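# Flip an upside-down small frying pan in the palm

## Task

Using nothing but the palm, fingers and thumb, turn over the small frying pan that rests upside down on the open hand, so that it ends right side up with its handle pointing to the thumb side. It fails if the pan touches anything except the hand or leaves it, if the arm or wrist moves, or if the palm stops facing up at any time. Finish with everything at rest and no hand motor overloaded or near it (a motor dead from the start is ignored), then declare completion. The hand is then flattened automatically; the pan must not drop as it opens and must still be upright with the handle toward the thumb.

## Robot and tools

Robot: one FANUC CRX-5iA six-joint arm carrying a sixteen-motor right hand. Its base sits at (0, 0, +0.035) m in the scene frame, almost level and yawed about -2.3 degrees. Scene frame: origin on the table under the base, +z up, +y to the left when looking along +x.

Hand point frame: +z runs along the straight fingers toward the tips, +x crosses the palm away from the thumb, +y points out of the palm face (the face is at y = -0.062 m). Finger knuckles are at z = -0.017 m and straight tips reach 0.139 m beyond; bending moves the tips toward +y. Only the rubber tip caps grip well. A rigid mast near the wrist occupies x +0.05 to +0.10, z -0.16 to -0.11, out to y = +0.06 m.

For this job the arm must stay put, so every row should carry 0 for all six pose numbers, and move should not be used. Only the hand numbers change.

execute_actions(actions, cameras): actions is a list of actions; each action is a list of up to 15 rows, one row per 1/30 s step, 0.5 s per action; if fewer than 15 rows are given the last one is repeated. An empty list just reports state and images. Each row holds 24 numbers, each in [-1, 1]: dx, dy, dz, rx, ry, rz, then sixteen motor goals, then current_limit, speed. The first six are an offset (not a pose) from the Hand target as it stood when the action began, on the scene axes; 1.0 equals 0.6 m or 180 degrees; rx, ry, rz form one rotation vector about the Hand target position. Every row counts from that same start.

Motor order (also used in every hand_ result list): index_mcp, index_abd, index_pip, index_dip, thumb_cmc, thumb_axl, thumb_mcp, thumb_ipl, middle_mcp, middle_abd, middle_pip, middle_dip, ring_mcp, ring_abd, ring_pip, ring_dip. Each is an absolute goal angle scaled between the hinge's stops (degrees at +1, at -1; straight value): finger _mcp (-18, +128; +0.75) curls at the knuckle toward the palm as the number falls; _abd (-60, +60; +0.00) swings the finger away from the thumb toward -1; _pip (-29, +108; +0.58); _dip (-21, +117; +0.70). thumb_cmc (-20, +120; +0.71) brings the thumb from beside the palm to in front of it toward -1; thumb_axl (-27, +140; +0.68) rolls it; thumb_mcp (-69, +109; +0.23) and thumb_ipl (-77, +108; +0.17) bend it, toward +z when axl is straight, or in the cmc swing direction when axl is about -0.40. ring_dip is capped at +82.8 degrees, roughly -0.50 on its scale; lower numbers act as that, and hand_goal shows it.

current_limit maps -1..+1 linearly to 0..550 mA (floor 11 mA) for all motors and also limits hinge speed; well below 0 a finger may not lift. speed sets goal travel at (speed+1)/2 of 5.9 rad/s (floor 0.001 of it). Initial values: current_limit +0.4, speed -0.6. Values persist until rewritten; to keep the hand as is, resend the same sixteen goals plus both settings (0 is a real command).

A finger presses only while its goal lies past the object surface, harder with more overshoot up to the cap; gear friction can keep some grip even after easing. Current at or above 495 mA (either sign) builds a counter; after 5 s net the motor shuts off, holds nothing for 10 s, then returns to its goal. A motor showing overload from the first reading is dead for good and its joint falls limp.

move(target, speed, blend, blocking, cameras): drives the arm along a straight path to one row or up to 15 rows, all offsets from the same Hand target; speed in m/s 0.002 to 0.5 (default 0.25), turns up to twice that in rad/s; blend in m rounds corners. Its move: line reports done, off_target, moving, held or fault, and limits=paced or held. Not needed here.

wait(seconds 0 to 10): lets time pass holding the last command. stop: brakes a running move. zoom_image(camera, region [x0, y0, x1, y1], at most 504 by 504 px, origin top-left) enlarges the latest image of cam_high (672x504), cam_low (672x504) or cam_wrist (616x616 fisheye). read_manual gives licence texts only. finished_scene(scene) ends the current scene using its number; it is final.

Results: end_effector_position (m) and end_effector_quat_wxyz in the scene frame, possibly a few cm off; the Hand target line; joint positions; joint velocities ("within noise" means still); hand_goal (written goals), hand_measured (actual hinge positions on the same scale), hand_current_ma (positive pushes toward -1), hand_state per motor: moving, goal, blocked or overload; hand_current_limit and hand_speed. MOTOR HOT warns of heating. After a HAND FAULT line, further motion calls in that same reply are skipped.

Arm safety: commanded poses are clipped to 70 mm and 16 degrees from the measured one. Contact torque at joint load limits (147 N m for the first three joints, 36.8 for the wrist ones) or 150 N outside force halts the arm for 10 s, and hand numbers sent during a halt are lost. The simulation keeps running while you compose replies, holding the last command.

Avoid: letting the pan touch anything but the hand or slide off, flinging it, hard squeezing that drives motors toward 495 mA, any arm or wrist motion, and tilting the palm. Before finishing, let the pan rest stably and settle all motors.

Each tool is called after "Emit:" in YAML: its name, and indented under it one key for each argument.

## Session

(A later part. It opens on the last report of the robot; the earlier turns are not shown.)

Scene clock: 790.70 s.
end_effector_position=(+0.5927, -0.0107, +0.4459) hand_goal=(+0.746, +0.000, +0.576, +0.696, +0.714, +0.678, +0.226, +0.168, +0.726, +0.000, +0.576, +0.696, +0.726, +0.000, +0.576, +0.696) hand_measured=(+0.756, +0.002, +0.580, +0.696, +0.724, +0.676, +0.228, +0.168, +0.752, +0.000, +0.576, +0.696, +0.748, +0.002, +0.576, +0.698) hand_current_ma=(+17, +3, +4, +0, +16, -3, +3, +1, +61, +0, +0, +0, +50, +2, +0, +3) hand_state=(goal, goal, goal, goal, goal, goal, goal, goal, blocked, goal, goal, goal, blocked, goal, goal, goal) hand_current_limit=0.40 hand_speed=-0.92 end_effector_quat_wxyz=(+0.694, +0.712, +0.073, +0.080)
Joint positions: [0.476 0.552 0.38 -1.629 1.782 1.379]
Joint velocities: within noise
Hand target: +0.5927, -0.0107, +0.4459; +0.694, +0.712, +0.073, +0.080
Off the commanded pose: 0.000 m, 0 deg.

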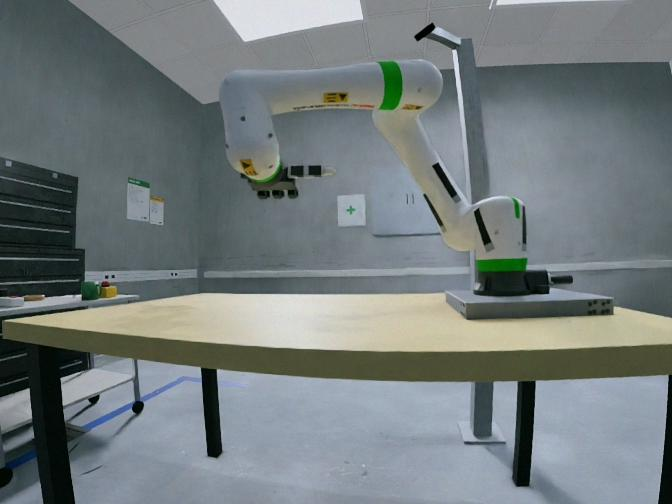

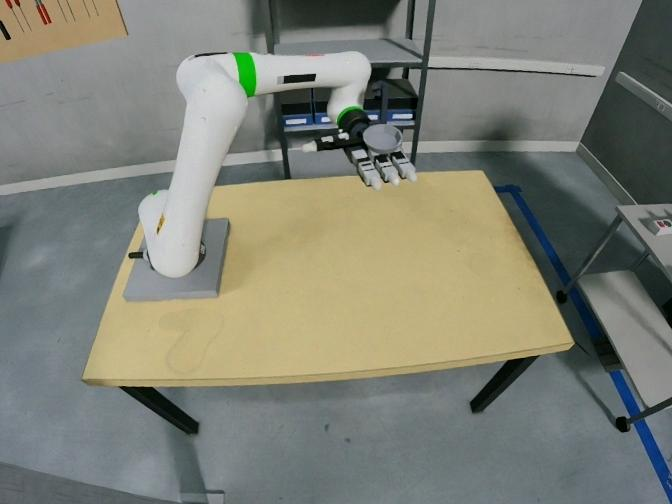

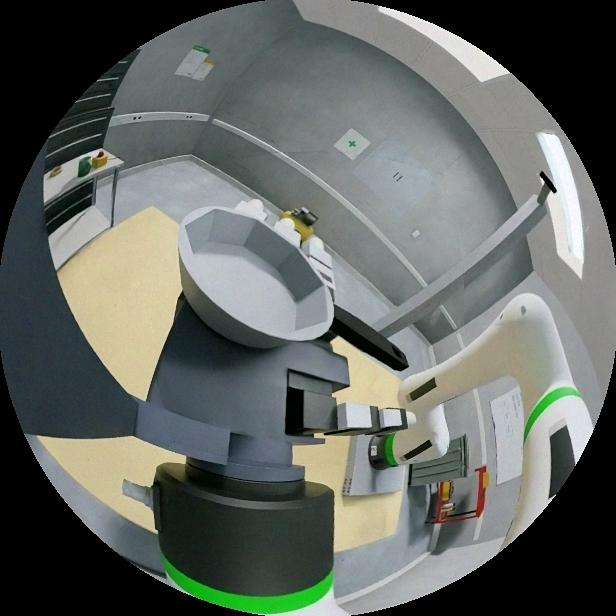

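Emit:
execute_actions:
  actions:
    - [[0,0,0,0,0,0,0.754,0.0,0.576,0.696,0.714,0.677,0.225,0.167,0.754,0,0.576,0.696,0.754,0,0.576,0.696,0.4,-0.97]]
  cameras: ["cam_high", "cam_low", "cam_wrist"]

Emit:
wait:
  seconds: 2
  cameras: ["cam_low", "cam_wrist", "cam_high"]

Emit:
zoom_image:
  camera: "cam_low"
  region: [290, 108, 420, 202]

Emit:
zoom_image:
  camera: "cam_wrist"
  region: [110, 120, 460, 440]

Scene clock: 797.13 s.
end_effector_position=(+0.5927, -0.0107, +0.4459) hand_goal=(+0.754, +0.000, +0.576, +0.696, +0.714, +0.678, +0.226, +0.168, +0.754, +0.000, +0.576, +0.696, +0.754, +0.000, +0.576, +0.696) hand_measured=(+0.764, +0.002, +0.580, +0.696, +0.724, +0.676, +0.228, +0.168, +0.764, +0.000, +0.576, +0.696, +0.764, +0.002, +0.576, +0.698) hand_current_ma=(+17, +3, +4, +0, +16, -3, +3, +1, +19, +0, +0, +0, +17, +2, +0, +3) hand_state=(goal, goal, goal, goal, goal, goal, goal, goal, goal, goal, goal, goal, goal, goal, goal, goal) hand_current_limit=0.40 hand_speed=-0.97 end_effector_quat_wxyz=(+0.694, +0.712, +0.073, +0.080)
Joint positions: [0.476 0.552 0.38 -1.629 1.782 1.379]
Joint velocities: within noise
Hand target: +0.5927, -0.0107, +0.4459; +0.694, +0.712, +0.073, +0.080
Off the commanded pose: 0.000 m, 0 deg.

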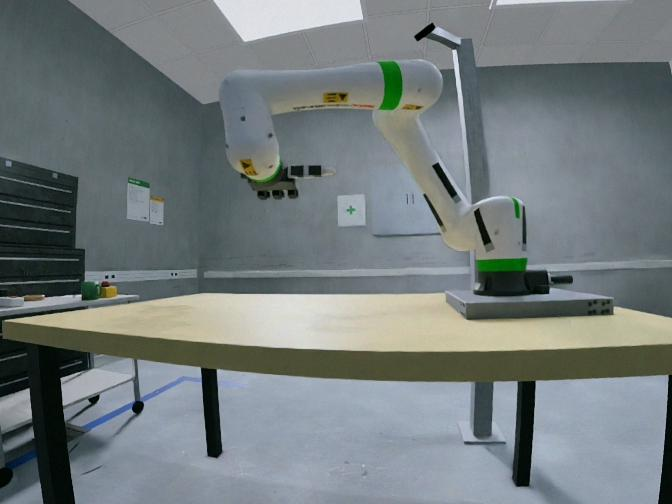

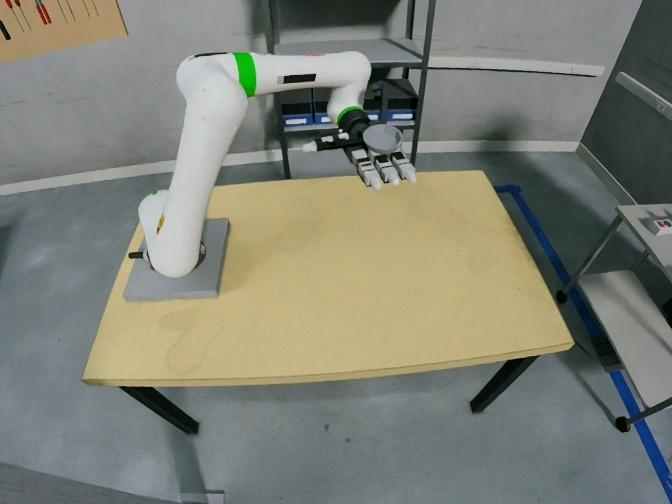

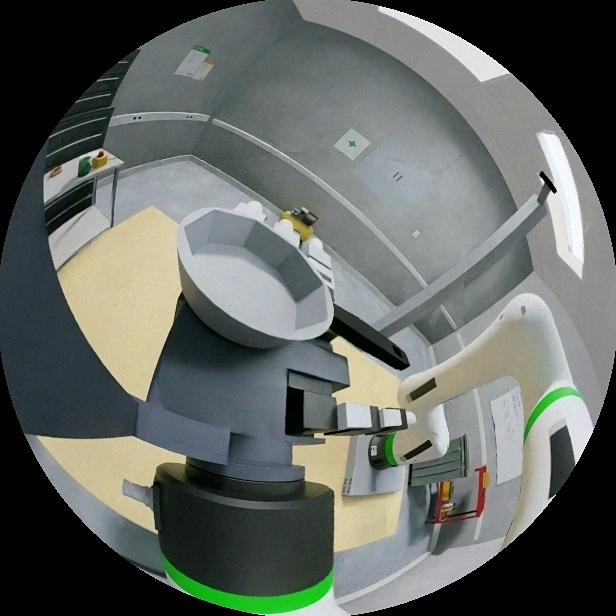

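Scene clock: 799.13 s.
end_effector_position=(+0.5927, -0.0107, +0.4459) hand_goal=(+0.754, +0.000, +0.576, +0.696, +0.714, +0.678, +0.226, +0.168, +0.754, +0.000, +0.576, +0.696, +0.754, +0.000, +0.576, +0.696) hand_measured=(+0.764, +0.002, +0.580, +0.696, +0.724, +0.676, +0.228, +0.168, +0.764, +0.000, +0.576, +0.696, +0.764, +0.002, +0.576, +0.698) hand_current_ma=(+17, +3, +4, +0, +16, -3, +3, +1, +19, +0, +0, +0, +17, +2, +0, +3) hand_state=(goal, goal, goal, goal, goal, goal, goal, goal, goal, goal, goal, goal, goal, goal, goal, goal) hand_current_limit=0.40 hand_speed=-0.97 end_effector_quat_wxyz=(+0.694, +0.712, +0.073, +0.080)
Joint positions: [0.476 0.552 0.38 -1.629 1.782 1.379]
Joint velocities: within noise
Hand target: +0.5927, -0.0107, +0.4459; +0.694, +0.712, +0.073, +0.080
Off the commanded pose: 0.000 m, 0 deg.
wait: 2.00 s; at rest by 0.17 s

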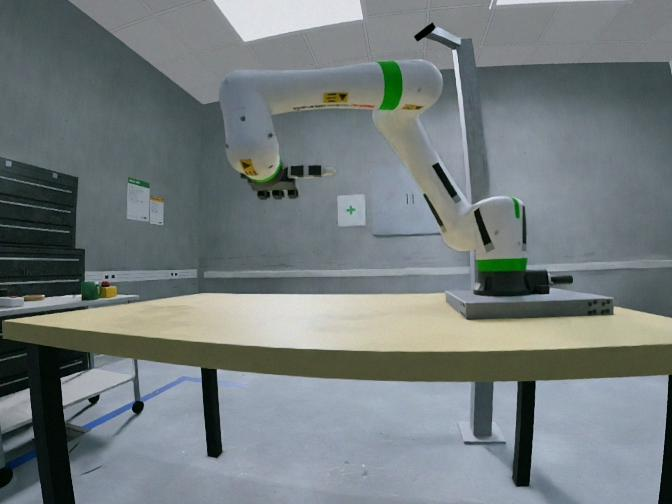

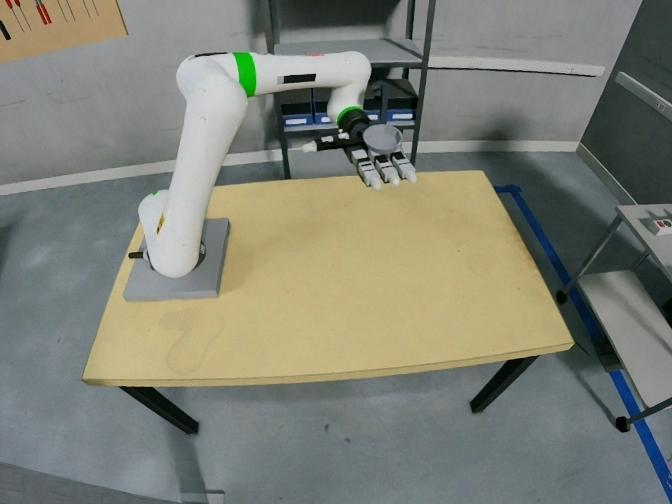

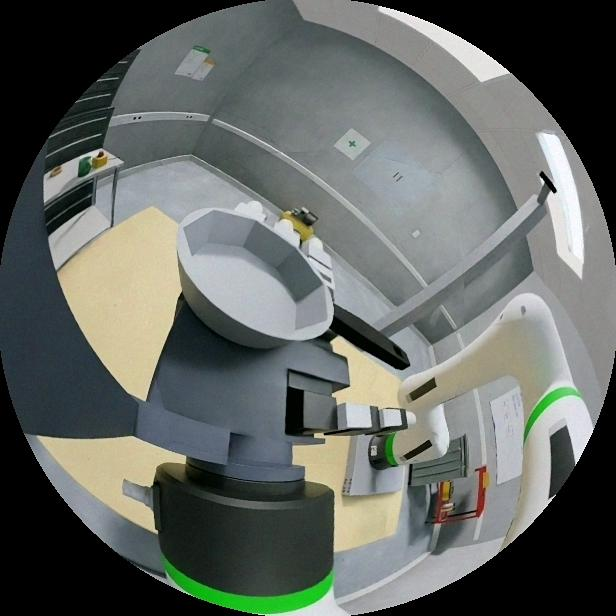

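Scaled by 3.877 from the camera's 672x504 image, which has a finer 960x720 frame.

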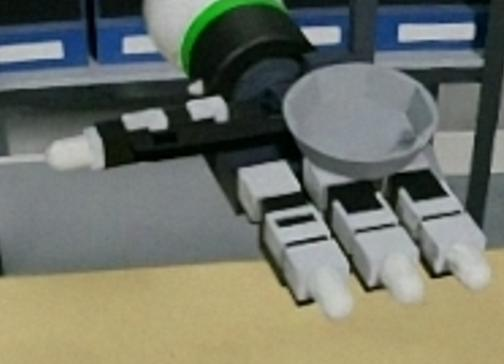

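Scaled by 1.440 from the camera's 616x616 image, which has a finer 880x880 frame.

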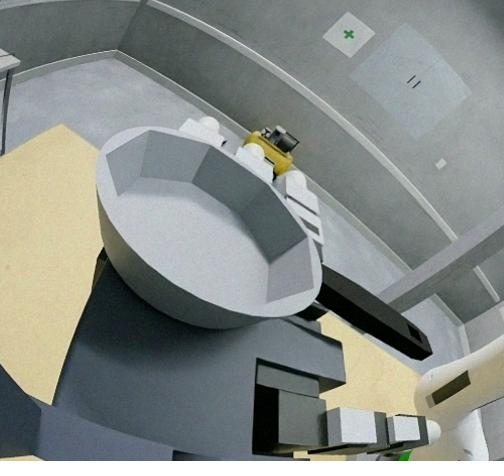

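Emit:
finished_scene:
  scene: 2

The scene is finished: the task was done.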